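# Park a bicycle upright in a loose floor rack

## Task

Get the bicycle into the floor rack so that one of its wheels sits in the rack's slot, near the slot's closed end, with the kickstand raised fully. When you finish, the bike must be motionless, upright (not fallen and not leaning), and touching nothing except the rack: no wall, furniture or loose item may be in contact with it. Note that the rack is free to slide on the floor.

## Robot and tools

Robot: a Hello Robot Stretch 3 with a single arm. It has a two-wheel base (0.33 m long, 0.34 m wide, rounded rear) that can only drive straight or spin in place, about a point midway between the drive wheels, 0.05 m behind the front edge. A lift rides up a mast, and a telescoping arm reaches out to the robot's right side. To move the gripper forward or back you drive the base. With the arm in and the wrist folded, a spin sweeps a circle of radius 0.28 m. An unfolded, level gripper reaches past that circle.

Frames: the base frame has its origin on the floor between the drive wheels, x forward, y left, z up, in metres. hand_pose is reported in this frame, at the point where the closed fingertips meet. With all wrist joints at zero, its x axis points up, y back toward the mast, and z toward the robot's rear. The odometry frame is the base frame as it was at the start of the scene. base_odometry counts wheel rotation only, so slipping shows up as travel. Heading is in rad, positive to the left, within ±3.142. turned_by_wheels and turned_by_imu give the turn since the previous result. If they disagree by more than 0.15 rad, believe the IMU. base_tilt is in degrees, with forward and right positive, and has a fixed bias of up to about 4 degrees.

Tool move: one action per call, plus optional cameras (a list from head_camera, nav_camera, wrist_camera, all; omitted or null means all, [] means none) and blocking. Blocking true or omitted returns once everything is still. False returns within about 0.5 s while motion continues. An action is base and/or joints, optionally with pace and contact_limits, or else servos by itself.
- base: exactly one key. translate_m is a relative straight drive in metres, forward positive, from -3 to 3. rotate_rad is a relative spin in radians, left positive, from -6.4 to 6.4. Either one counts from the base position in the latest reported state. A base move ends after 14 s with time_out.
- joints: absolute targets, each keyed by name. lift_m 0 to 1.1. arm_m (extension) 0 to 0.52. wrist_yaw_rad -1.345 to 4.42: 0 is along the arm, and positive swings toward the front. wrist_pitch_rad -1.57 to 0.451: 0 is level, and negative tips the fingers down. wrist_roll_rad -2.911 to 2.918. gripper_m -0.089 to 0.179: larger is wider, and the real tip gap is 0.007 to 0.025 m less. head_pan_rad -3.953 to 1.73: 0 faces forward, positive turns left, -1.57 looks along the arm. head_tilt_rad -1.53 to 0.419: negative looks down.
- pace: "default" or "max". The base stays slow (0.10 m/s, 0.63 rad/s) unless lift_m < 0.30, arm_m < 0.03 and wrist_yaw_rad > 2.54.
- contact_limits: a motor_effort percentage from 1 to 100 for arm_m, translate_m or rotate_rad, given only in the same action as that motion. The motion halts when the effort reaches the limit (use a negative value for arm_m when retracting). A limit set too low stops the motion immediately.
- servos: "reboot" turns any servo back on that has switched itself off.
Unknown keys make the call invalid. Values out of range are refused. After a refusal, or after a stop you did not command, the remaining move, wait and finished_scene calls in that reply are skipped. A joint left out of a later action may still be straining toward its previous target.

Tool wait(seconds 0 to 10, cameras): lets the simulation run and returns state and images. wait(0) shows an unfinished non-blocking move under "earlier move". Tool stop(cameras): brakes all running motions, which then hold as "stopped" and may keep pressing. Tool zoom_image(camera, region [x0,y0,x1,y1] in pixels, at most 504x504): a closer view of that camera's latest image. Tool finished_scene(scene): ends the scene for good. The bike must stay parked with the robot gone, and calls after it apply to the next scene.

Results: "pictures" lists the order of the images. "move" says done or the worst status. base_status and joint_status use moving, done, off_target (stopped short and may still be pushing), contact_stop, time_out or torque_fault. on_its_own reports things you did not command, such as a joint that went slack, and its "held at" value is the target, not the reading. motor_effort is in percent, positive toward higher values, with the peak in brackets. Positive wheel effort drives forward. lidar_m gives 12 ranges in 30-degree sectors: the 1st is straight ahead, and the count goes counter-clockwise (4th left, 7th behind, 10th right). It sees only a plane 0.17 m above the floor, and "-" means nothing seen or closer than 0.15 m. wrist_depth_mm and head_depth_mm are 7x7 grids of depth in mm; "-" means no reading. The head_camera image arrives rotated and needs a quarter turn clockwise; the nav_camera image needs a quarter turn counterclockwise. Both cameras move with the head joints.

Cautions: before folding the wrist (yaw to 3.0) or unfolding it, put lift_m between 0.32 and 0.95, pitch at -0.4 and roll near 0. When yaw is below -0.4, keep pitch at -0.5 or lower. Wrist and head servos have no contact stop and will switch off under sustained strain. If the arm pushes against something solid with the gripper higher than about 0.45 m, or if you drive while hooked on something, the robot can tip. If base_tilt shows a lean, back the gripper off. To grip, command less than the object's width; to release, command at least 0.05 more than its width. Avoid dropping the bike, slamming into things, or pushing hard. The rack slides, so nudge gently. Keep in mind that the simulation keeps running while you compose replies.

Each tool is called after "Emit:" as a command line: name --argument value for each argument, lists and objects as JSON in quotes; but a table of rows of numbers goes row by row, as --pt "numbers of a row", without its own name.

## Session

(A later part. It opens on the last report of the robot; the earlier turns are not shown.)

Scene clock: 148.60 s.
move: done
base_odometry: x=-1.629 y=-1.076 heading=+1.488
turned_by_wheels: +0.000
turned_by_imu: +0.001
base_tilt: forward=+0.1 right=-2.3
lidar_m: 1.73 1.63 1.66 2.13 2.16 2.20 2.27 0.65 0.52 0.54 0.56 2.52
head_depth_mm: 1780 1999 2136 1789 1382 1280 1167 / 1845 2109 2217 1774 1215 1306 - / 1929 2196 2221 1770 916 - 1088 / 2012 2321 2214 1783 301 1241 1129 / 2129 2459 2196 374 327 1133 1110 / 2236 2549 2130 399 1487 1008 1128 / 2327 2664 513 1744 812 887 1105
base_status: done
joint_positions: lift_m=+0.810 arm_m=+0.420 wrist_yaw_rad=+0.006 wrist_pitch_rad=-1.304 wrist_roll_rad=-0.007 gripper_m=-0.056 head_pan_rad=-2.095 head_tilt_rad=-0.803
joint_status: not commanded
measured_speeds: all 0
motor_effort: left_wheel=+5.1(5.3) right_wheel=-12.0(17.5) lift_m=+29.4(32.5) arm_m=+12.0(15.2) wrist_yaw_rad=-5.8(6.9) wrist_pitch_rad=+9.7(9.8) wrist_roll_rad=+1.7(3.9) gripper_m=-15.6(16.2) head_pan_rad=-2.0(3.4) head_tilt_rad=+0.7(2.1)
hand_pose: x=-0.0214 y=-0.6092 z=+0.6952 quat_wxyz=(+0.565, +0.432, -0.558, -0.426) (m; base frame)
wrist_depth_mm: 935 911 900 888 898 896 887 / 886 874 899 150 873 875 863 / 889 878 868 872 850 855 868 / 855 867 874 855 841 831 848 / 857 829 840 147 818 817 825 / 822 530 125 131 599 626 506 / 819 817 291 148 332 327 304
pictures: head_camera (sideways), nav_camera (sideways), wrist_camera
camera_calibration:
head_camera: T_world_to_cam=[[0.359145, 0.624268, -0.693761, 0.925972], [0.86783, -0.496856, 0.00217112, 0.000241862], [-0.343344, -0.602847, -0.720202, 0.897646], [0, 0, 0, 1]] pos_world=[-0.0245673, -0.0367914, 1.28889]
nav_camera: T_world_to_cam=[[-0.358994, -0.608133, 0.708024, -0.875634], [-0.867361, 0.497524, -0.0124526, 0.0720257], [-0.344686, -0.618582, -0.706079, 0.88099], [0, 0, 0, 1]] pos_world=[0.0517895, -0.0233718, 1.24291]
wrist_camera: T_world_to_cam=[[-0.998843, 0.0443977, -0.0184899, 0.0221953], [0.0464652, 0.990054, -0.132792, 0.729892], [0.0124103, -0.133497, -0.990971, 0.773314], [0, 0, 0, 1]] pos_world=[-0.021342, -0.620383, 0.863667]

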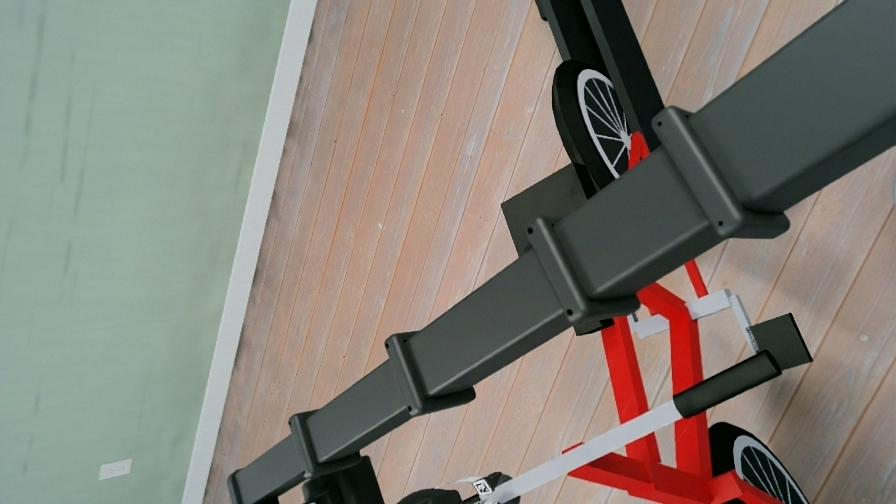

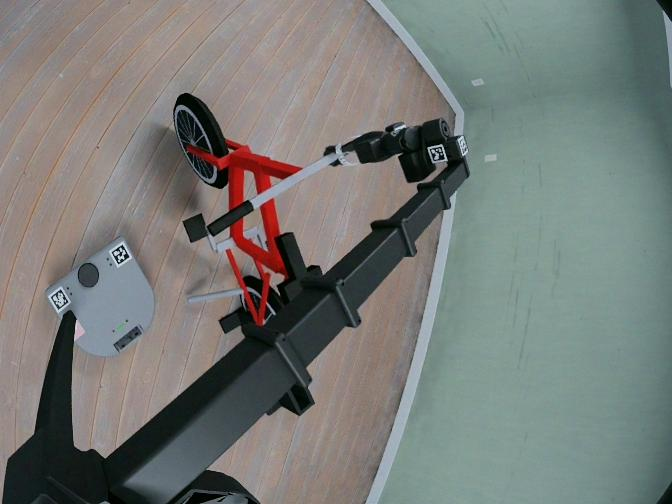

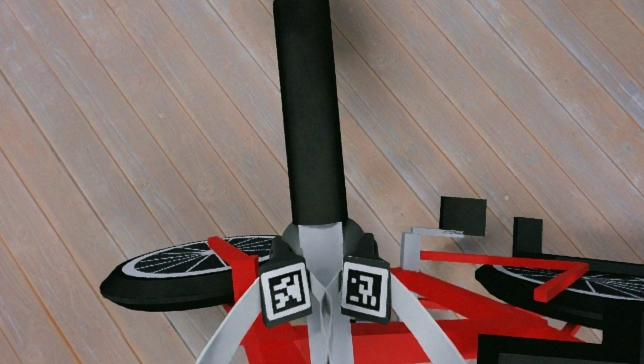

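Emit:
move --base '{"translate_m": -0.1}'

Emit:
zoom_image --camera "head_camera" --region '[480, 0, 720, 240]'

Scene clock: 150.77 s.
move: done
base_odometry: x=-1.637 y=-1.176 heading=+1.488
turned_by_wheels: +0.000
turned_by_imu: +0.001
base_tilt: forward=+0.2 right=-2.4
lidar_m: 1.82 1.71 1.74 2.24 2.11 2.14 2.19 0.63 0.51 0.54 0.56 2.65
head_depth_mm: 1707 1925 2140 1768 1388 1285 1159 / 1780 2029 2181 1780 1223 1281 - / 1860 2119 2221 1775 917 - 1092 / 1936 2226 2224 1785 300 1235 1118 / 2044 2366 2191 373 327 1216 1107 / 2136 2508 2131 399 1488 1013 1107 / 2248 2579 512 1731 813 896 1102
base_status: done
joint_positions: lift_m=+0.810 arm_m=+0.420 wrist_yaw_rad=+0.005 wrist_pitch_rad=-1.309 wrist_roll_rad=-0.004 gripper_m=-0.056 head_pan_rad=-2.095 head_tilt_rad=-0.803
joint_status: not commanded
measured_speeds: all 0
motor_effort: left_wheel=+3.2(4.7) right_wheel=-10.0(20.7) lift_m=+37.6(37.8) arm_m=+8.7(12.1) wrist_yaw_rad=-4.6(6.5) wrist_pitch_rad=+10.6(10.6) wrist_roll_rad=+0.8(1.8) gripper_m=-15.5(16.5) head_pan_rad=-2.6(3.4) head_tilt_rad=+1.7(2.0)
hand_pose: x=-0.0214 y=-0.6079 z=+0.6949 quat_wxyz=(+0.563, +0.433, -0.558, -0.429) (m; base frame)
wrist_depth_mm: 913 894 898 147 886 900 872 / 878 894 892 146 864 877 863 / 868 863 860 848 855 854 855 / 860 850 847 152 855 837 847 / 852 851 848 147 818 818 832 / 820 822 123 131 597 626 604 / 816 806 286 148 333 349 304
pictures: head_camera (sideways), nav_camera (sideways), wrist_camera
camera_calibration:
head_camera: T_world_to_cam=[[0.359149, 0.624266, -0.693761, 0.925972], [0.867827, -0.496861, 0.00217113, 0.000241879], [-0.343347, -0.602845, -0.720202, 0.897646], [0, 0, 0, 1]] pos_world=[-0.0245675, -0.0367912, 1.28889]
nav_camera: T_world_to_cam=[[-0.358998, -0.608131, 0.708024, -0.875634], [-0.867358, 0.497529, -0.0124526, 0.0720257], [-0.34469, -0.61858, -0.706079, 0.88099], [0, 0, 0, 1]] pos_world=[0.0517894, -0.0233721, 1.24291]
wrist_camera: T_world_to_cam=[[-0.998654, 0.0483075, -0.0188914, 0.024728], [0.0503311, 0.990529, -0.127745, 0.725458], [0.0125415, -0.128524, -0.991627, 0.776749], [0, 0, 0, 1]] pos_world=[-0.02156, -0.619951, 0.863386]

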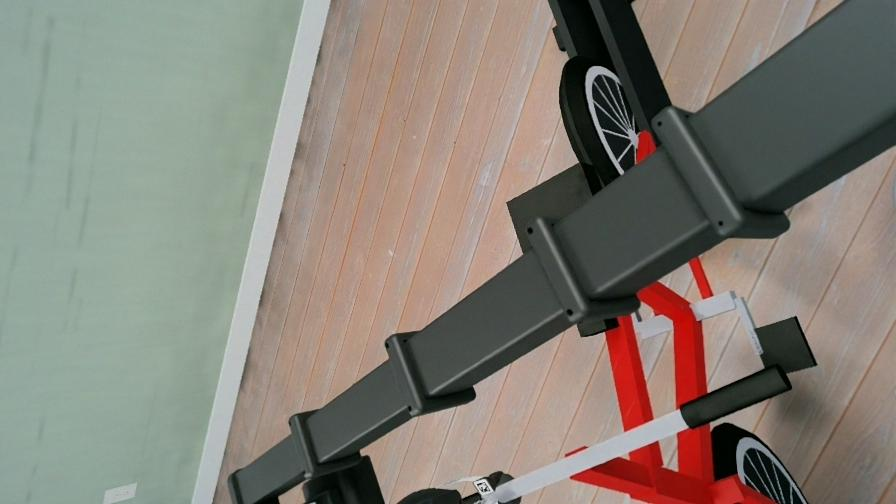

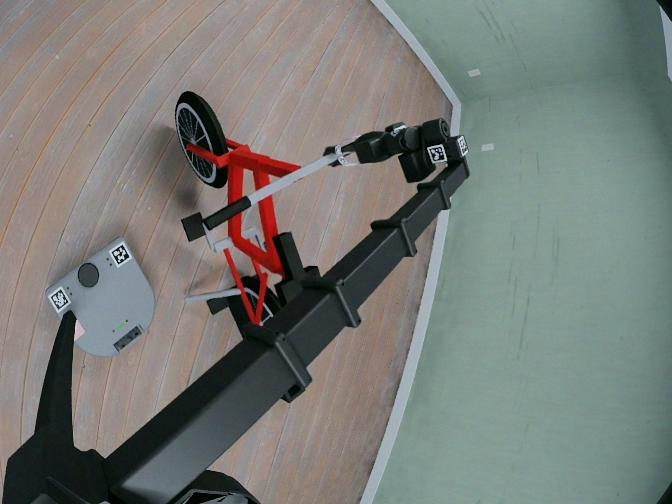

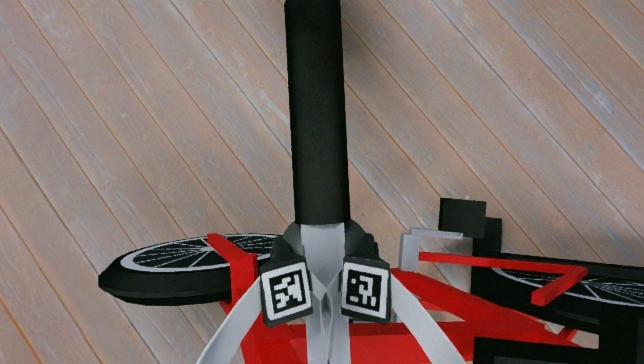

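Scaled by 2.100 from the camera's 896x504 image, which has a finer 1280x720 frame.

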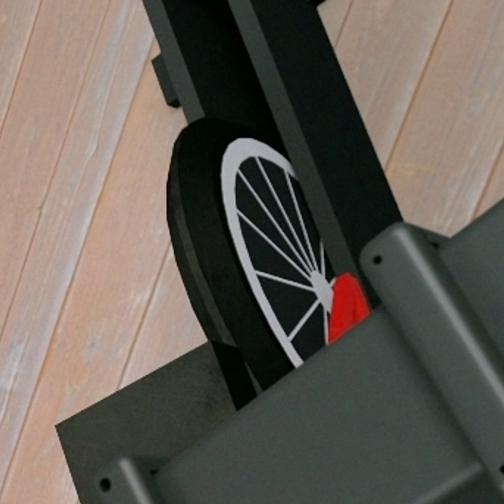

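Emit:
move --base '{"translate_m": -0.1}' --contact_limits '{"translate_m": 45}'

Emit:
zoom_image --camera "head_camera" --region '[480, 0, 720, 240]'

Scene clock: 153.00 s.
move: done
base_odometry: x=-1.645 y=-1.275 heading=+1.488
turned_by_wheels: +0.000
turned_by_imu: +0.001
base_tilt: forward=+0.2 right=-2.3
lidar_m: 1.91 1.79 1.82 2.19 2.05 2.09 2.09 0.61 0.50 0.54 0.56 2.76
head_depth_mm: 1645 1850 2068 1774 1372 1283 1167 / 1724 1927 2139 1784 1201 1292 - / 1781 2042 2211 1777 896 - 1094 / 1857 2141 2218 1784 300 1210 1126 / 1949 2274 2198 373 327 1080 1107 / 2055 2384 2126 399 1497 991 1108 / 2134 2499 513 1748 1398 891 1102
base_status: done
joint_positions: lift_m=+0.810 arm_m=+0.420 wrist_yaw_rad=+0.004 wrist_pitch_rad=-1.301 wrist_roll_rad=-0.004 gripper_m=-0.056 head_pan_rad=-2.095 head_tilt_rad=-0.803
joint_status: not commanded
measured_speeds: all 0
motor_effort: left_wheel=+1.9(4.1) right_wheel=-8.6(22.0) lift_m=+28.4(37.8) arm_m=+5.4(8.6) wrist_yaw_rad=-4.0(5.2) wrist_pitch_rad=+8.8(11.2) wrist_roll_rad=+0.7(0.9) gripper_m=-16.2(16.4) head_pan_rad=-2.2(3.3) head_tilt_rad=+0.6(2.1)
contact_limits: translate_m 45 (maximum 100)
hand_pose: x=-0.0214 y=-0.6100 z=+0.6953 quat_wxyz=(+0.565, +0.430, -0.560, -0.427) (m; base frame)
wrist_depth_mm: 923 919 901 150 911 912 880 / 901 883 872 147 876 873 865 / 893 872 887 871 861 860 870 / 871 844 856 153 843 834 858 / 850 846 838 148 829 818 817 / 818 521 125 131 627 618 632 / 802 817 292 148 326 358 317
pictures: head_camera (sideways), nav_camera (sideways), wrist_camera
camera_calibration:
head_camera: T_world_to_cam=[[0.359153, 0.624263, -0.693761, 0.925972], [0.867824, -0.496867, 0.00217113, 0.000241899], [-0.343351, -0.602842, -0.720202, 0.897646], [0, 0, 0, 1]] pos_world=[-0.0245677, -0.036791, 1.28889]
nav_camera: T_world_to_cam=[[-0.359002, -0.608129, 0.708024, -0.875634], [-0.867354, 0.497535, -0.0124526, 0.0720257], [-0.344694, -0.618578, -0.706079, 0.88099], [0, 0, 0, 1]] pos_world=[0.0517892, -0.0233724, 1.24291]
wrist_camera: T_world_to_cam=[[-0.998613, 0.0489178, -0.0194556, 0.0255969], [0.0511134, 0.989413, -0.135831, 0.732515], [0.0126051, -0.136637, -0.990541, 0.771129], [0, 0, 0, 1]] pos_world=[-0.0216001, -0.620647, 0.863831]

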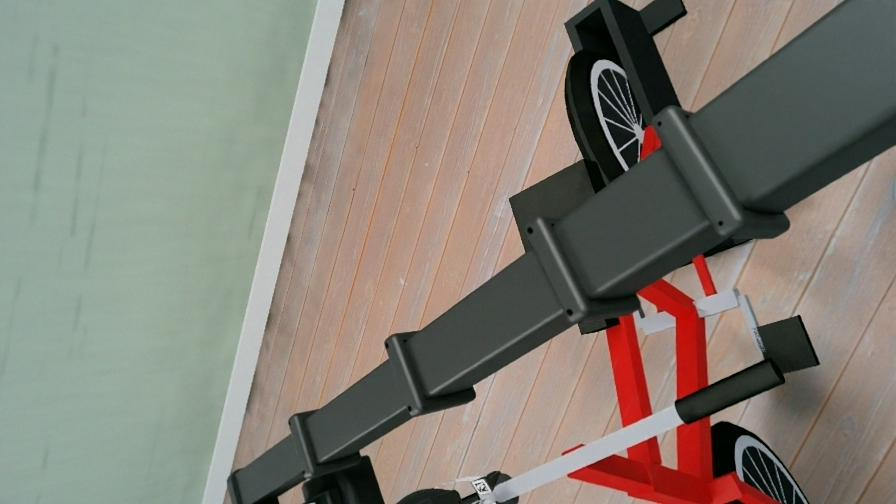

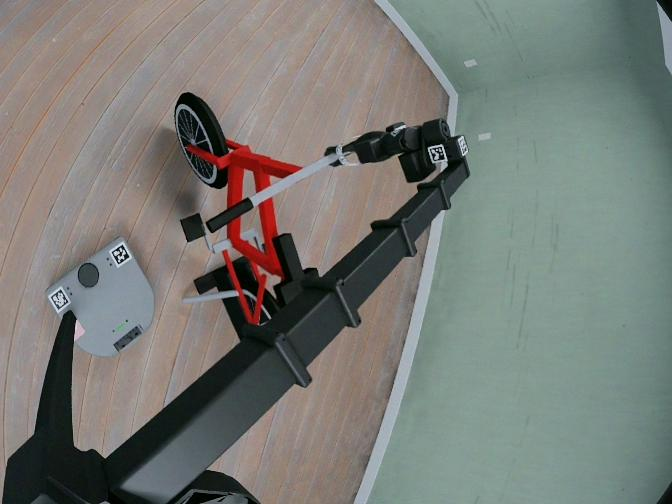

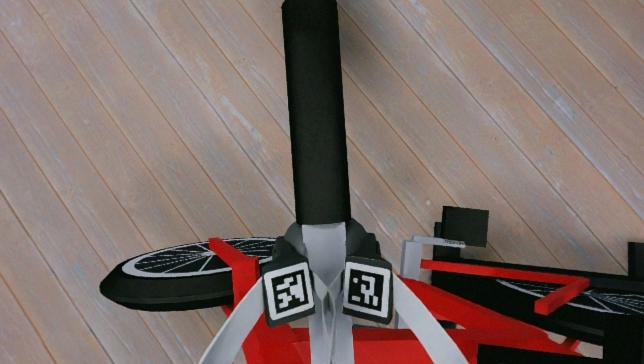

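Scaled by 2.100 from the camera's 896x504 image, which has a finer 1280x720 frame.

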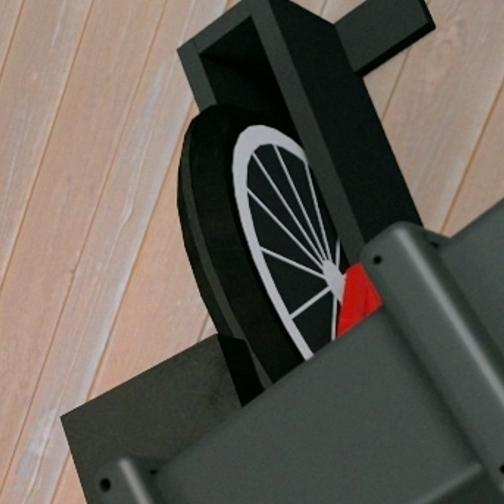

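Emit:
move --base '{"translate_m": -0.09}' --contact_limits '{"translate_m": 38}'

Emit:
zoom_image --camera "head_camera" --region '[480, 0, 720, 240]'

Scene clock: 155.07 s.
move: done
base_odometry: x=-1.653 y=-1.365 heading=+1.489
turned_by_wheels: +0.000
turned_by_imu: +0.001
base_tilt: forward=+0.1 right=-2.3
lidar_m: 1.99 1.87 1.90 2.13 2.00 2.04 2.02 0.60 0.49 0.54 0.56 2.82
head_depth_mm: 1588 1791 2021 1788 1498 1276 1170 / 1656 1873 2068 1779 1181 1262 - / 1719 1950 2135 1789 896 - 1094 / 1816 2057 2230 1778 300 1125 1123 / 1910 2192 2189 373 327 1114 1101 / 1980 2290 2149 399 1500 1007 1125 / 2065 2407 513 1735 1400 890 1112
base_status: done
joint_positions: lift_m=+0.810 arm_m=+0.420 wrist_yaw_rad=+0.003 wrist_pitch_rad=-1.291 wrist_roll_rad=-0.004 gripper_m=-0.056 head_pan_rad=-2.095 head_tilt_rad=-0.803
joint_status: not commanded
measured_speeds: all 0
motor_effort: left_wheel=-0.2(4.7) right_wheel=-4.8(19.1) lift_m=+27.2(36.8) arm_m=+2.1(5.3) wrist_yaw_rad=-3.6(4.5) wrist_pitch_rad=+7.0(9.5) wrist_roll_rad=+0.8(0.9) gripper_m=-15.9(16.3) head_pan_rad=-1.4(3.7) head_tilt_rad=+1.1(2.2)
contact_limits: translate_m 38 (maximum 100)
hand_pose: x=-0.0215 y=-0.6125 z=+0.6958 quat_wxyz=(+0.567, +0.427, -0.563, -0.424) (m; base frame)
wrist_depth_mm: 919 919 916 150 904 895 898 / 897 906 884 150 880 879 881 / 877 860 872 871 866 862 860 / 855 865 842 152 850 843 836 / 857 841 841 148 824 848 832 / 827 839 125 131 619 815 817 / 807 825 296 148 319 375 321
pictures: head_camera (sideways), nav_camera (sideways), wrist_camera
camera_calibration:
head_camera: T_world_to_cam=[[0.359154, 0.624263, -0.693761, 0.925972], [0.867823, -0.496868, 0.00217112, 0.000241904], [-0.343352, -0.602842, -0.720202, 0.897646], [0, 0, 0, 1]] pos_world=[-0.0245678, -0.036791, 1.28889]
nav_camera: T_world_to_cam=[[-0.359003, -0.608128, 0.708024, -0.875634], [-0.867354, 0.497536, -0.0124526, 0.0720257], [-0.344695, -0.618577, -0.706079, 0.88099], [0, 0, 0, 1]] pos_world=[0.0517892, -0.0233724, 1.24291]
wrist_camera: T_world_to_cam=[[-0.998586, 0.049295, -0.0198883, 0.0262305], [0.0516757, 0.987949, -0.145899, 0.741251], [0.0124565, -0.146721, -0.989099, 0.764057], [0, 0, 0, 1]] pos_world=[-0.0216287, -0.621508, 0.864398]

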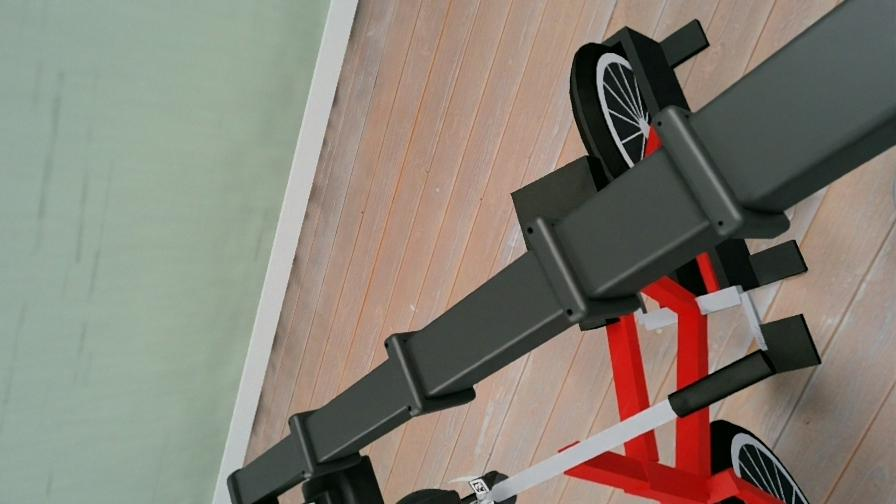

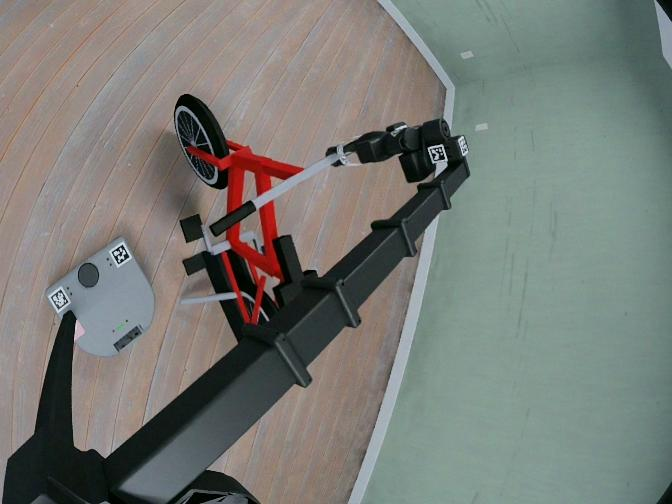

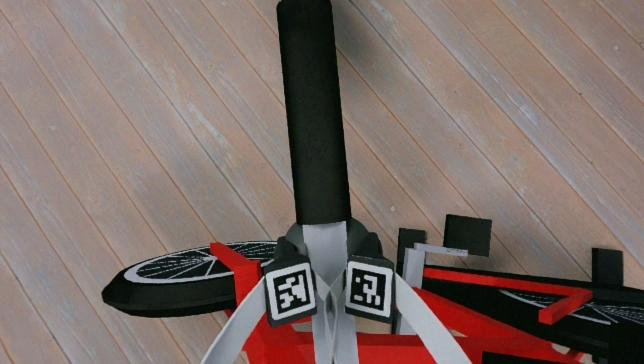

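Scaled by 2.100 from the camera's 896x504 image, which has a finer 1280x720 frame.

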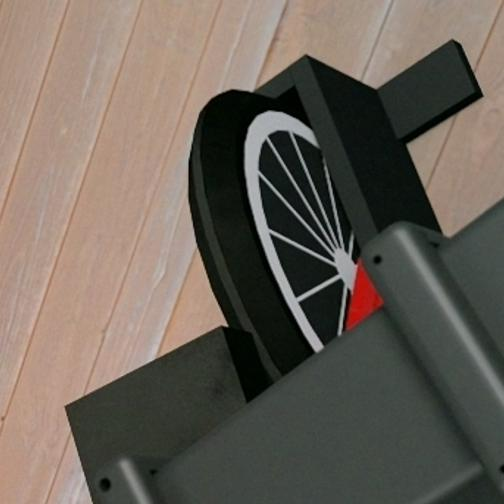

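Emit:
move --base '{"translate_m": -0.05}' --contact_limits '{"translate_m": 32}'

Emit:
zoom_image --camera "head_camera" --region '[480, 0, 720, 240]'

Scene clock: 157.07 s.
move: contact_stop
base_odometry: x=-1.657 y=-1.409 heading=+1.527
turned_by_wheels: +0.038
turned_by_imu: +0.039
base_tilt: forward=+0.1 right=-2.3
lidar_m: 2.00 1.90 1.96 2.07 1.99 2.03 1.95 0.58 0.46 0.54 0.56 2.81
head_depth_mm: 1558 1768 2014 1785 1503 1253 1167 / 1639 1853 2070 1789 1488 1196 - / 1700 1953 2122 1797 895 - 1086 / 1800 2055 2200 1789 300 1136 1130 / 1881 2190 2220 373 327 1081 1102 / 2003 2333 2149 398 1497 1009 1092 / 2120 2420 511 1720 821 889 1120
base_status: translate_m contact_stop (by the wheels' count: -0.0439 of -0.0500)
joint_positions: lift_m=+0.810 arm_m=+0.420 wrist_yaw_rad=+0.002 wrist_pitch_rad=-1.278 wrist_roll_rad=+0.003 gripper_m=-0.056 head_pan_rad=-2.095 head_tilt_rad=-0.803
joint_status: not commanded
measured_speeds: all 0
on_its_own: a drive wheel is slack since a contact_stop
motor_effort: left_wheel=-0.2(14.9) right_wheel=+0.5(31.8) lift_m=+30.6(41.6) arm_m=-2.3(2.4) wrist_yaw_rad=-2.1(6.4) wrist_pitch_rad=+4.8(8.9) wrist_roll_rad=-1.5(1.7) gripper_m=-15.8(16.4) head_pan_rad=-2.3(3.2) head_tilt_rad=+0.9(2.3)
contact_limits: translate_m 32 (maximum 100)
hand_pose: x=-0.0215 y=-0.6158 z=+0.6964 quat_wxyz=(+0.567, +0.422, -0.568, -0.422) (m; base frame)
wrist_depth_mm: 946 917 914 155 928 891 903 / 895 901 911 159 901 912 883 / 889 883 874 154 883 860 860 / 858 872 852 153 858 832 846 / 856 847 843 151 836 839 839 / 837 553 127 130 620 833 813 / 800 811 303 150 328 394 507
pictures: head_camera (sideways), nav_camera (sideways), wrist_camera
camera_calibration:
head_camera: T_world_to_cam=[[0.359302, 0.624159, -0.693778, 0.925993], [0.867699, -0.497085, 0.00217103, 0.000242785], [-0.343511, -0.602771, -0.720185, 0.897625], [0, 0, 0, 1]] pos_world=[-0.0245771, -0.0367836, 1.28889]
nav_camera: T_world_to_cam=[[-0.359146, -0.608024, 0.70804, -0.875655], [-0.86723, 0.497753, -0.0124525, 0.0720248], [-0.344858, -0.618506, -0.706062, 0.880969], [0, 0, 0, 1]] pos_world=[0.0517827, -0.0233851, 1.24291]
wrist_camera: T_world_to_cam=[[-0.998096, 0.057401, -0.0225859, 0.0332122], [0.0602646, 0.985516, -0.158516, 0.752048], [0.0131598, -0.159575, -0.987098, 0.754925], [0, 0, 0, 1]] pos_world=[-0.0221075, -0.622594, 0.865147]

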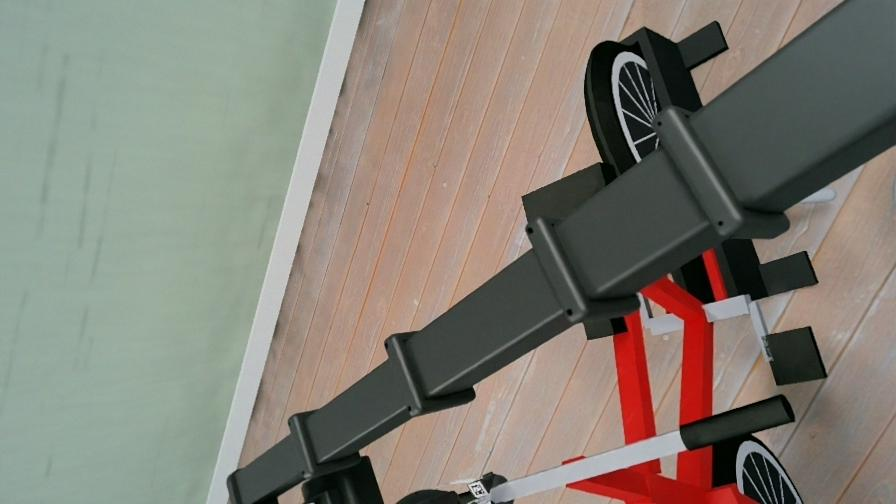

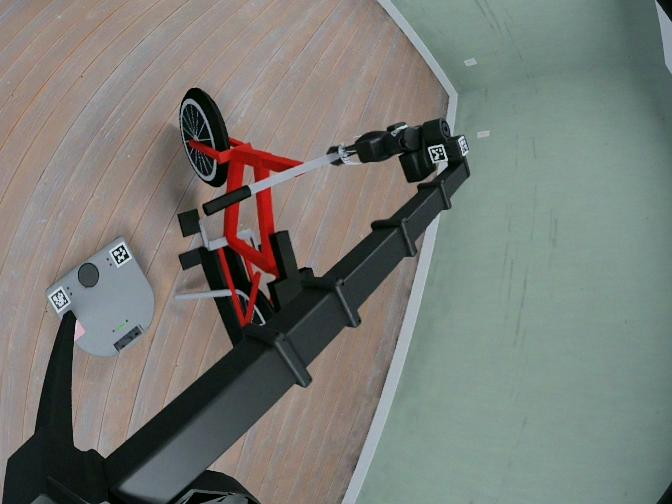

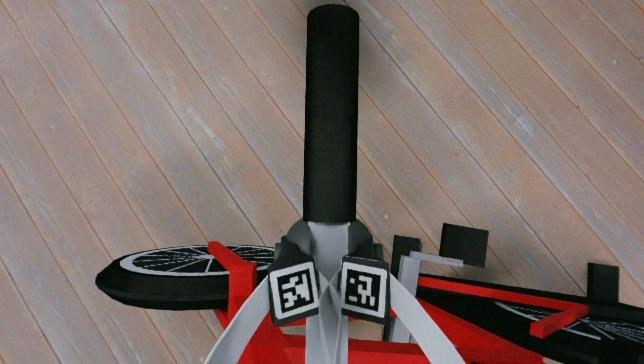

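Scaled by 2.100 from the camera's 896x504 image, which has a finer 1280x720 frame.

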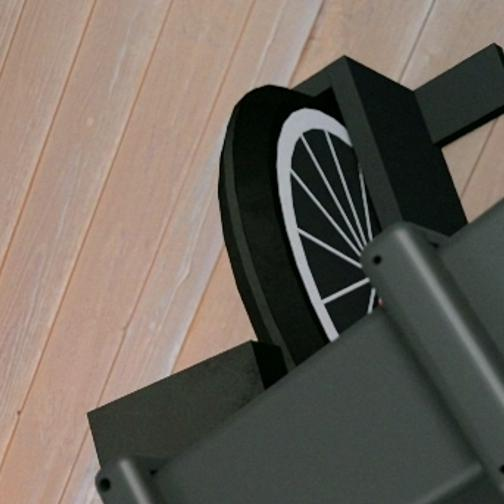

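Emit:
move --joints '{"arm_m": 0.34}' --contact_limits '{"arm_m": 25}'

Scene clock: 160.73 s.
move: done
base_odometry: x=-1.656 y=-1.407 heading=+1.539
turned_by_wheels: +0.012
turned_by_imu: +0.013
base_tilt: forward=+0.1 right=-2.3
lidar_m: 1.99 1.90 1.96 2.07 1.98 2.03 1.96 0.56 0.47 0.35 0.55 2.77
head_depth_mm: 1580 1771 2017 1770 1484 1236 1164 / 1643 1846 2054 1767 1497 1174 - / 1720 1976 2141 1777 856 - 1088 / 1804 2049 2197 1779 303 1132 1129 / 1915 2211 2209 363 343 1051 1097 / 2033 2358 2206 402 1497 971 1072 / 2151 2510 487 540 1427 825 1108
base_status: not commanded
joint_positions: lift_m=+0.810 arm_m=+0.340 wrist_yaw_rad=+0.001 wrist_pitch_rad=-1.215 wrist_roll_rad=+0.004 gripper_m=-0.056 head_pan_rad=-2.095 head_tilt_rad=-0.803
joint_status: all done
measured_speeds: all 0
on_its_own: a drive wheel is slack since a contact_stop
motor_effort: left_wheel=+0.0(0.6) right_wheel=+0.6(0.8) lift_m=+32.7(32.7) arm_m=-15.7(19.3) wrist_yaw_rad=-1.0(2.2) wrist_pitch_rad=-7.1(7.1) wrist_roll_rad=-1.8(1.9) gripper_m=-16.0(16.4) head_pan_rad=-2.4(3.3) head_tilt_rad=+1.3(2.1)
contact_limits: arm_m 25 (drawing in: default 34, maximum 55; extending or still: default 43, maximum 70); translate_m 32 (maximum 100)
hand_pose: x=-0.0215 y=-0.5517 z=+0.7001 quat_wxyz=(+0.580, +0.403, -0.581, -0.404) (m; base frame)
wrist_depth_mm: - 976 978 153 960 939 974 / 948 956 931 158 934 914 937 / 911 907 904 153 903 893 875 / 880 877 880 153 865 856 854 / 851 844 852 152 826 830 833 / 831 827 - 130 613 811 810 / 799 815 286 152 331 371 501
pictures: head_camera (sideways), nav_camera (sideways), wrist_camera
camera_calibration:
head_camera: T_world_to_cam=[[0.359302, 0.624159, -0.693778, 0.925993], [0.867699, -0.497085, 0.00217103, 0.000242786], [-0.343512, -0.602771, -0.720185, 0.897625], [0, 0, 0, 1]] pos_world=[-0.0245771, -0.0367836, 1.28889]
nav_camera: T_world_to_cam=[[-0.359146, -0.608024, 0.70804, -0.875655], [-0.867229, 0.497753, -0.0124525, 0.0720248], [-0.344858, -0.618506, -0.706062, 0.880969], [0, 0, 0, 1]] pos_world=[0.0517827, -0.0233851, 1.24291]
wrist_camera: T_world_to_cam=[[-0.998008, 0.0572052, -0.0265859, 0.0323013], [0.0616735, 0.973386, -0.220719, 0.726356], [0.013252, -0.221919, -0.974975, 0.725958], [0, 0, 0, 1]] pos_world=[-0.0221805, -0.547769, 0.868971]

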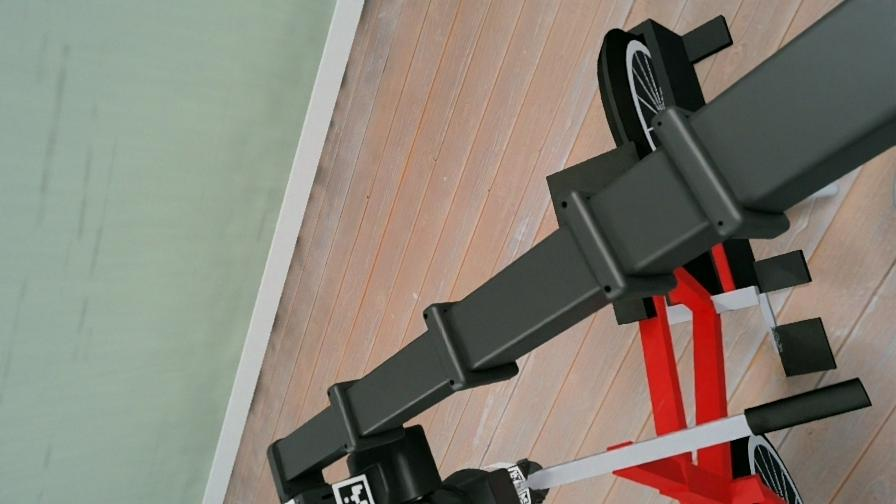

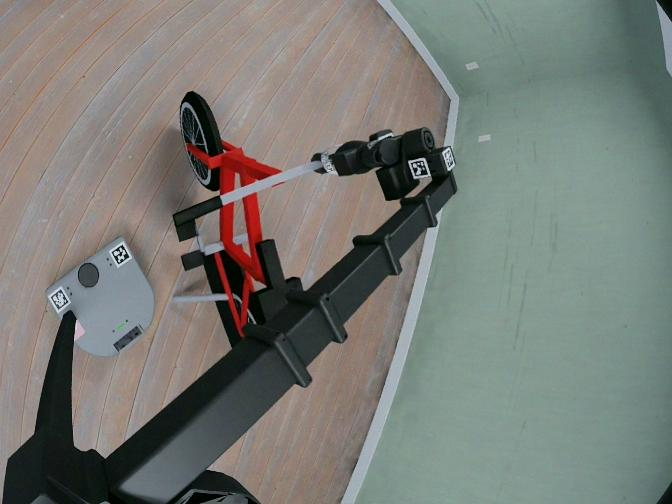

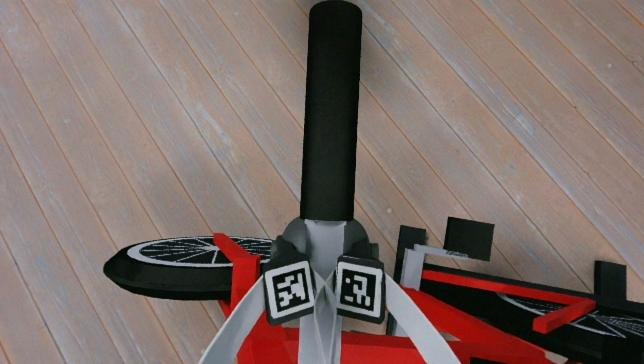

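Emit:
move --joints '{"gripper_m": 0.1}' --cameras '[]'

Emit:
move --joints '{"lift_m": 0.95, "head_pan_rad": -1.9}'

Scene clock: 162.93 s.
move: done
base_odometry: x=-1.656 y=-1.407 heading=+1.539
turned_by_wheels: +0.000
turned_by_imu: +0.000
base_tilt: forward=+0.1 right=-2.3
lidar_m: 1.99 1.90 1.96 2.07 1.98 2.03 1.95 0.56 0.47 0.53 0.55 2.77
head_depth_mm: 1566 1754 1999 1778 1494 1235 1166 / 1650 1852 2083 1775 1500 1172 - / 1716 1944 2111 1797 861 - 1085 / 1805 2073 2212 1784 303 1133 1120 / 1926 2190 2206 363 343 1110 1112 / 2028 2347 2221 403 1489 942 1068 / 2147 2550 487 538 1419 837 1107
base_status: not commanded
joint_positions: lift_m=+0.810 arm_m=+0.340 wrist_yaw_rad=+0.001 wrist_pitch_rad=-1.248 wrist_roll_rad=+0.004 gripper_m=+0.100 head_pan_rad=-2.095 head_tilt_rad=-0.803
joint_status: all done
measured_speeds: all 0
on_its_own: a drive wheel is slack since a contact_stop
motor_effort: left_wheel=+0.0(0.6) right_wheel=+0.7(0.8) lift_m=+24.0(33.1) arm_m=-0.3(16.3) wrist_yaw_rad=-1.2(2.1) wrist_pitch_rad=-0.8(9.4) wrist_roll_rad=-1.8(1.9) gripper_m=+0.4(80.1) head_pan_rad=-2.1(2.9) head_tilt_rad=+1.3(2.4)
contact_limits: arm_m 25 (drawing in: default 34, maximum 55; extending or still: default 43, maximum 70); translate_m 32 (maximum 100)
hand_pose: x=-0.0216 y=-0.5433 z=+0.6981 quat_wxyz=(+0.573, +0.413, -0.574, -0.414) (m; base frame)
wrist_depth_mm: 959 934 953 156 949 912 928 / 940 918 919 156 904 908 903 / 895 891 895 156 886 878 870 / 875 877 857 153 852 850 863 / 854 841 451 826 826 830 831 / 838 124 147 515 551 126 659 / 810 122 296 154 339 299 309
pictures: none
No camera images: "cameras" was empty.

Scene clock: 165.03 s.
move: done
base_odometry: x=-1.656 y=-1.407 heading=+1.539
turned_by_wheels: +0.000
turned_by_imu: +0.000
base_tilt: forward=+0.1 right=-2.3
lidar_m: 1.99 1.89 1.95 2.07 1.98 2.03 1.95 0.56 0.47 0.53 0.55 2.78
head_depth_mm: 1657 1835 2051 - - - 1124 / 1767 2011 2171 - - 1125 1131 / 1906 2120 - - 1497 1121 1105 / 2048 2162 2087 1782 1496 1066 1125 / 2112 334 2201 1734 1498 1022 1069 / 418 404 2002 1743 821 922 1132 / 2446 402 487 1730 1493 981 1123
base_status: not commanded
joint_positions: lift_m=+0.950 arm_m=+0.340 wrist_yaw_rad=+0.001 wrist_pitch_rad=-1.249 wrist_roll_rad=+0.004 gripper_m=+0.100 head_pan_rad=-1.905 head_tilt_rad=-0.803
joint_status: all done
measured_speeds: all 0
on_its_own: a drive wheel is slack since a contact_stop
motor_effort: left_wheel=-0.1(0.8) right_wheel=+0.7(0.9) lift_m=+30.0(32.9) arm_m=+13.6(14.4) wrist_yaw_rad=-1.1(2.2) wrist_pitch_rad=-1.0(1.0) wrist_roll_rad=-1.7(1.9) gripper_m=+0.1(0.9) head_pan_rad=+3.1(6.6) head_tilt_rad=+1.8(2.1)
contact_limits: arm_m 25 (drawing in: default 34, maximum 55; extending or still: default 43, maximum 70); translate_m 32 (maximum 100)
hand_pose: x=-0.0216 y=-0.5432 z=+0.8380 quat_wxyz=(+0.573, +0.413, -0.574, -0.414) (m; base frame)
wrist_depth_mm: - - - - - - - / - - - - - - - / - - - - - - - / - - - - - - - / - - 643 970 749 968 958 / 984 125 148 463 474 127 929 / 924 122 921 356 908 418 417
pictures: head_camera (sideways), nav_camera (sideways), wrist_camera
camera_calibration:
head_camera: T_world_to_cam=[[0.235111, 0.680731, -0.693778, 0.926751], [0.94589, -0.32448, 0.00217103, -0.00023418], [-0.223639, -0.656748, -0.720185, 0.896894], [0, 0, 0, 1]] pos_world=[-0.0170876, -0.04191, 1.28889]
nav_camera: T_world_to_cam=[[-0.238002, -0.664856, 0.70804, -0.876394], [-0.945555, 0.325225, -0.0124525, 0.0725026], [-0.221993, -0.672455, -0.706062, 0.880219], [0, 0, 0, 1]] pos_world=[0.0553738, -0.0143478, 1.24291]
wrist_camera: T_world_to_cam=[[-0.998011, 0.0580622, -0.0245653, 0.0342396], [0.0616458, 0.980368, -0.18729, 0.72425], [0.0132085, -0.188432, -0.981997, 0.88634], [0, 0, 0, 1]] pos_world=[-0.0221828, -0.545005, 1.00687]

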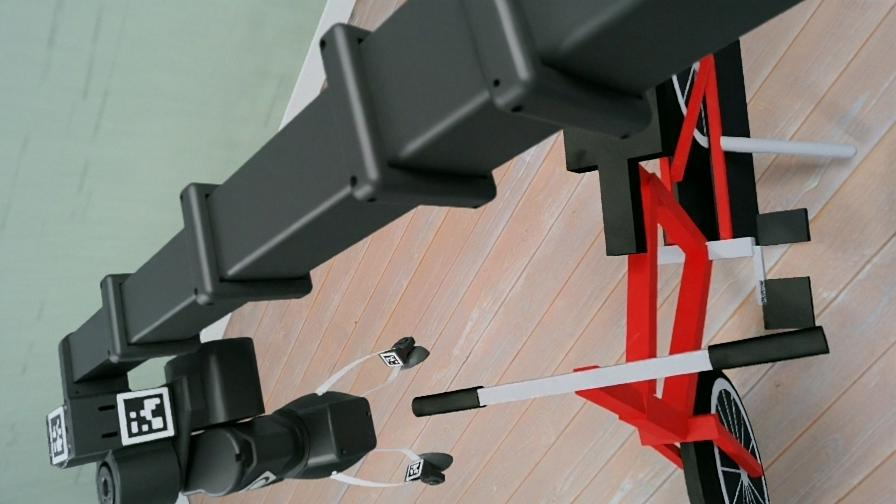

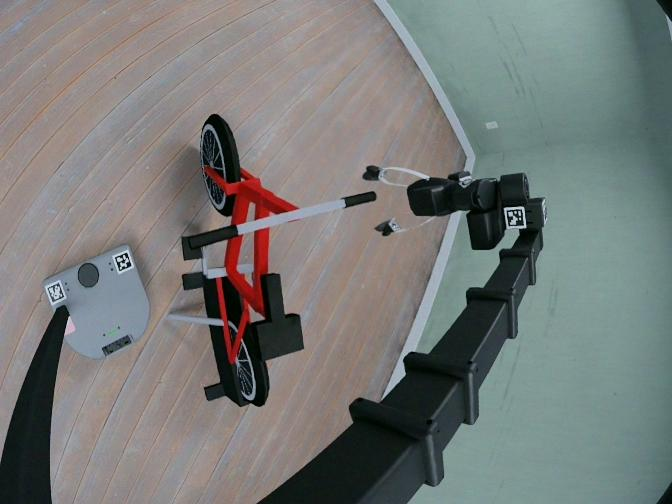

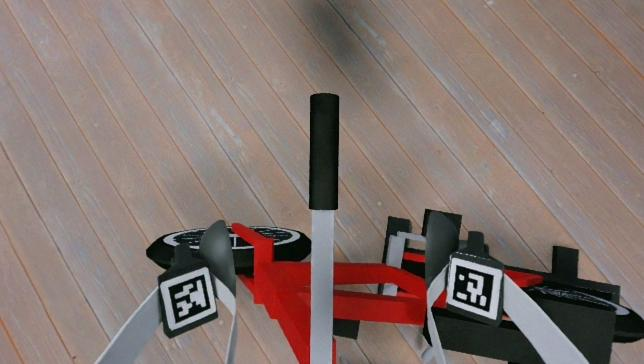

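Emit:
move --joints '{"arm_m": 0.12, "wrist_pitch_rad": -1.5, "gripper_m": 0.0}' --cameras '[]'

Emit:
move --base '{"translate_m": -0.19}' --joints '{"wrist_roll_rad": -1.57, "head_pan_rad": -1.75, "head_tilt_rad": -0.95}'

Scene clock: 168.50 s.
move: done
base_odometry: x=-1.656 y=-1.407 heading=+1.539
turned_by_wheels: +0.000
turned_by_imu: +0.000
base_tilt: forward=+0.1 right=-2.3
lidar_m: 1.99 1.90 1.96 2.07 1.98 2.03 1.96 0.56 0.47 0.52 0.55 2.78
head_depth_mm: 1653 1850 2045 - - - 1129 / 1772 2003 2170 - - 1122 1127 / 1895 2104 - - 1493 1122 1103 / 2040 2301 2141 - 1495 1065 1134 / 2241 2464 - - 319 833 1075 / 2452 2749 - - 296 919 1133 / 2672 2874 2212 1791 1494 987 1136
base_status: not commanded
joint_positions: lift_m=+0.950 arm_m=+0.120 wrist_yaw_rad=+0.001 wrist_pitch_rad=-1.495 wrist_roll_rad=+0.002 gripper_m=+0.000 head_pan_rad=-1.905 head_tilt_rad=-0.803
joint_status: all done
measured_speeds: all 0
on_its_own: a drive wheel is slack since a contact_stop
motor_effort: left_wheel=-0.2(0.6) right_wheel=+0.7(0.9) lift_m=+25.9(29.2) arm_m=-13.5(16.2) wrist_yaw_rad=-0.8(2.2) wrist_pitch_rad=-1.4(5.7) wrist_roll_rad=-1.2(1.8) gripper_m=-0.6(81.2) head_pan_rad=+2.1(3.2) head_tilt_rad=+1.2(2.0)
contact_limits: translate_m 32 (maximum 100)
hand_pose: x=-0.0216 y=-0.2604 z=+0.8314 quat_wxyz=(+0.519, +0.481, -0.518, -0.481) (m; base frame)
wrist_depth_mm: 939 942 941 464 931 949 944 / 955 950 968 620 476 434 943 / 959 979 968 961 965 750 943 / 968 972 991 964 951 984 982 / - - - 154 966 - 979 / - - - 131 - - - / - - - 856 - - -
pictures: none
No camera images: "cameras" was empty.

Scene clock: 171.50 s.
move: done
base_odometry: x=-1.663 y=-1.597 heading=+1.539
turned_by_wheels: +0.000
turned_by_imu: +0.000
base_tilt: forward=+0.1 right=-2.3
lidar_m: 2.16 2.06 2.12 1.96 1.89 1.93 1.78 0.51 0.37 2.34 0.57 0.78
head_depth_mm: 1688 - - - 1347 1183 1090 / 1803 - - 1575 1378 1185 1063 / 1992 - - 1541 832 1184 961 / 2158 - - 318 805 1170 961 / 2560 - - 316 1074 1204 1096 / 2700 2261 1842 328 1011 1203 1095 / 2684 2289 1871 702 846 1205 1100
base_status: done
joint_positions: lift_m=+0.950 arm_m=+0.120 wrist_yaw_rad=+0.001 wrist_pitch_rad=-1.495 wrist_roll_rad=-1.566 gripper_m=+0.000 head_pan_rad=-1.755 head_tilt_rad=-0.938
joint_status: all done
measured_speeds: all 0
motor_effort: left_wheel=-5.1(9.9) right_wheel=-0.4(4.1) lift_m=+22.1(25.7) arm_m=-10.9(13.4) wrist_yaw_rad=-1.5(2.0) wrist_pitch_rad=-1.5(1.8) wrist_roll_rad=-1.8(2.6) gripper_m=-1.4(1.8) head_pan_rad=+2.2(5.0) head_tilt_rad=-5.4(6.4)
hand_pose: x=-0.0214 y=-0.2605 z=+0.8314 quat_wxyz=(+0.733, +0.680, -0.001, -0.001) (m; base frame)
wrist_depth_mm: 885 883 912 916 599 975 963 / 897 909 920 922 946 976 - / 897 926 933 952 543 - - / 932 782 822 979 532 - - / 934 825 830 154 460 - - / 970 - - 131 470 - - / - - - - - - -
pictures: head_camera (sideways), nav_camera (sideways), wrist_camera
camera_calibration:
head_camera: T_world_to_cam=[[0.146627, 0.793756, -0.590298, 0.792457], [0.983715, -0.179715, 0.00269217, -0.00114295], [-0.103948, -0.58108, -0.807181, 1.00929], [0, 0, 0, 1]] pos_world=[-0.0101573, -0.0427468, 1.28247]
nav_camera: T_world_to_cam=[[-0.152235, -0.78051, 0.606324, -0.744378], [-0.983242, 0.181857, -0.0127699, 0.0731436], [-0.100297, -0.598107, -0.795115, 0.995282], [0, 0, 0, 1]] pos_world=[0.0584214, 0.000989473, 1.24363]
wrist_camera: T_world_to_cam=[[-0.0636509, -0.995531, 0.069756, -0.315031], [-0.989219, 0.0721755, 0.127419, -0.0748059], [-0.131884, -0.0608937, -0.989393, 0.969372], [0, 0, 0, 1]] pos_world=[0.0337932, -0.249195, 0.990597]

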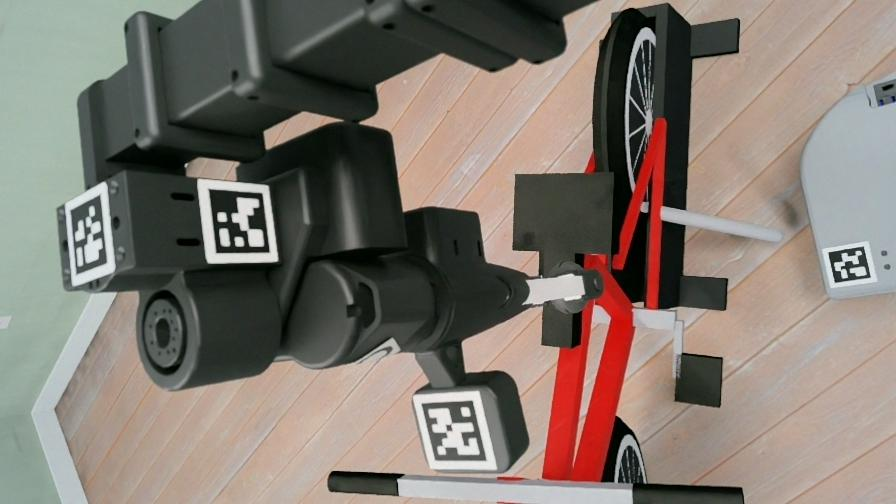

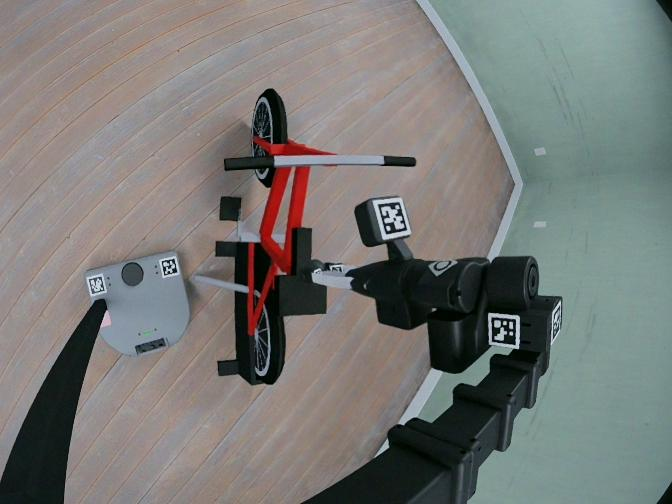

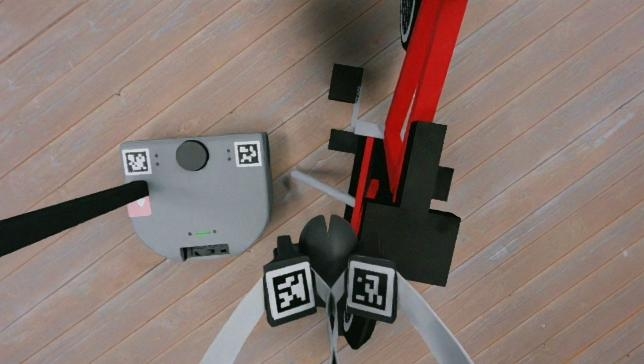

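Emit:
move --joints '{"lift_m": 0.5}'

Scene clock: 177.00 s.
move: done
base_odometry: x=-1.663 y=-1.597 heading=+1.539
turned_by_wheels: +0.000
turned_by_imu: +0.001
base_tilt: forward=+0.1 right=-2.3
lidar_m: 2.17 2.06 2.12 1.96 1.88 1.93 1.78 0.51 0.37 2.34 0.57 0.78
head_depth_mm: 1702 1898 1841 1574 1376 1180 1098 / 1843 2065 1852 1572 1384 1182 495 / 2054 2184 1845 1583 819 559 918 / 2243 2252 1854 1578 801 682 959 / 2550 2259 1852 1582 1082 1090 1100 / 2736 2227 1862 1574 1039 1204 1093 / 2689 2246 1868 1524 946 1195 1096
base_status: not commanded
joint_positions: lift_m=+0.500 arm_m=+0.120 wrist_yaw_rad=+0.001 wrist_pitch_rad=-1.495 wrist_roll_rad=-1.566 gripper_m=+0.000 head_pan_rad=-1.755 head_tilt_rad=-0.938
joint_status: all done
measured_speeds: all 0
motor_effort: left_wheel=-4.7(5.5) right_wheel=-0.2(0.6) lift_m=+21.9(24.9) arm_m=-6.8(10.5) wrist_yaw_rad=-1.7(2.2) wrist_pitch_rad=-1.4(1.7) wrist_roll_rad=-1.7(1.9) gripper_m=-1.4(1.8) head_pan_rad=+2.6(3.3) head_tilt_rad=-5.8(6.4)
hand_pose: x=-0.0214 y=-0.2605 z=+0.3814 quat_wxyz=(+0.733, +0.680, -0.001, -0.001) (m; base frame)
wrist_depth_mm: 480 488 494 504 332 525 256 / 487 494 504 520 523 528 552 / 493 503 516 525 512 332 557 / 343 364 386 534 545 - 566 / 362 371 378 155 361 360 - / 375 377 386 131 365 587 604 / 379 386 394 580 350 600 599
pictures: head_camera (sideways), nav_camera (sideways), wrist_camera
camera_calibration:
head_camera: T_world_to_cam=[[0.146629, 0.793775, -0.590273, 0.792424], [0.983715, -0.179714, 0.00269229, -0.0011431], [-0.103943, -0.581055, -0.8072, 1.00931], [0, 0, 0, 1]] pos_world=[-0.0101572, -0.0427462, 1.28247]
nav_camera: T_world_to_cam=[[-0.152238, -0.780529, 0.606299, -0.744346], [-0.983242, 0.181857, -0.01277, 0.0731436], [-0.100292, -0.598083, -0.795134, 0.995306], [0, 0, 0, 1]] pos_world=[0.0584218, 0.00099129, 1.24363]
wrist_camera: T_world_to_cam=[[-0.0635116, -0.99554, 0.0697565, -0.28364], [-0.989228, 0.0720378, 0.127429, -0.0175073], [-0.131886, -0.0609119, -0.989392, 0.524139], [0, 0, 0, 1]] pos_world=[0.0337933, -0.249187, 0.540595]

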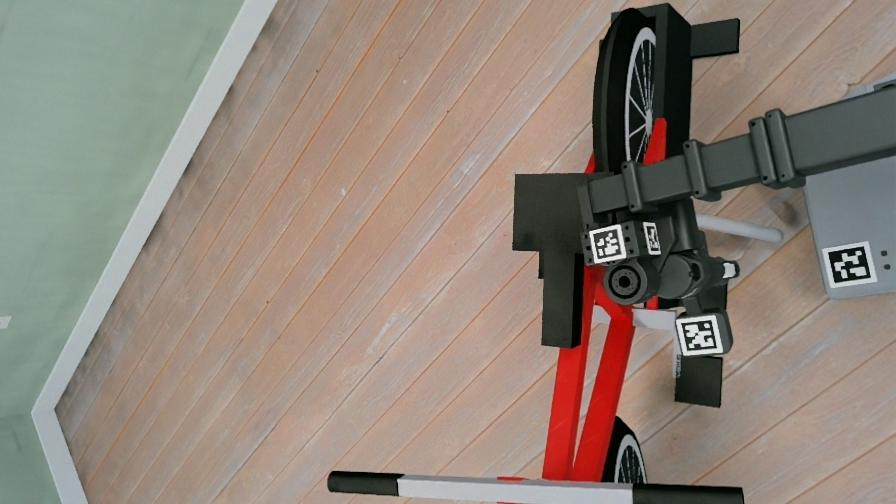

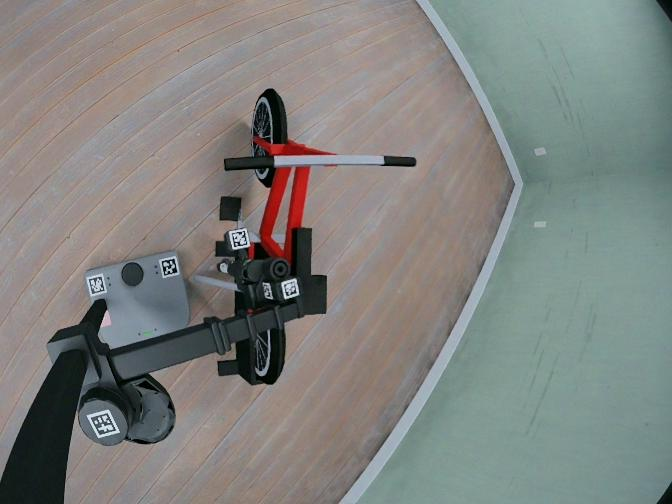

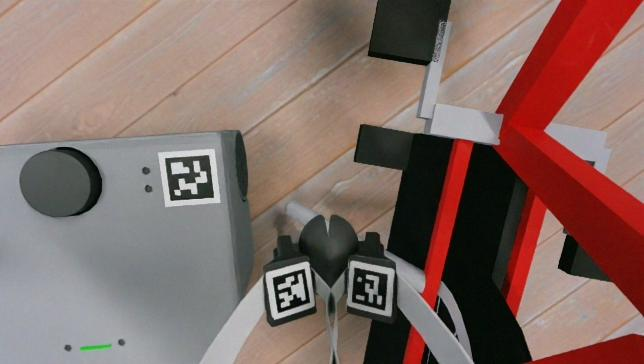

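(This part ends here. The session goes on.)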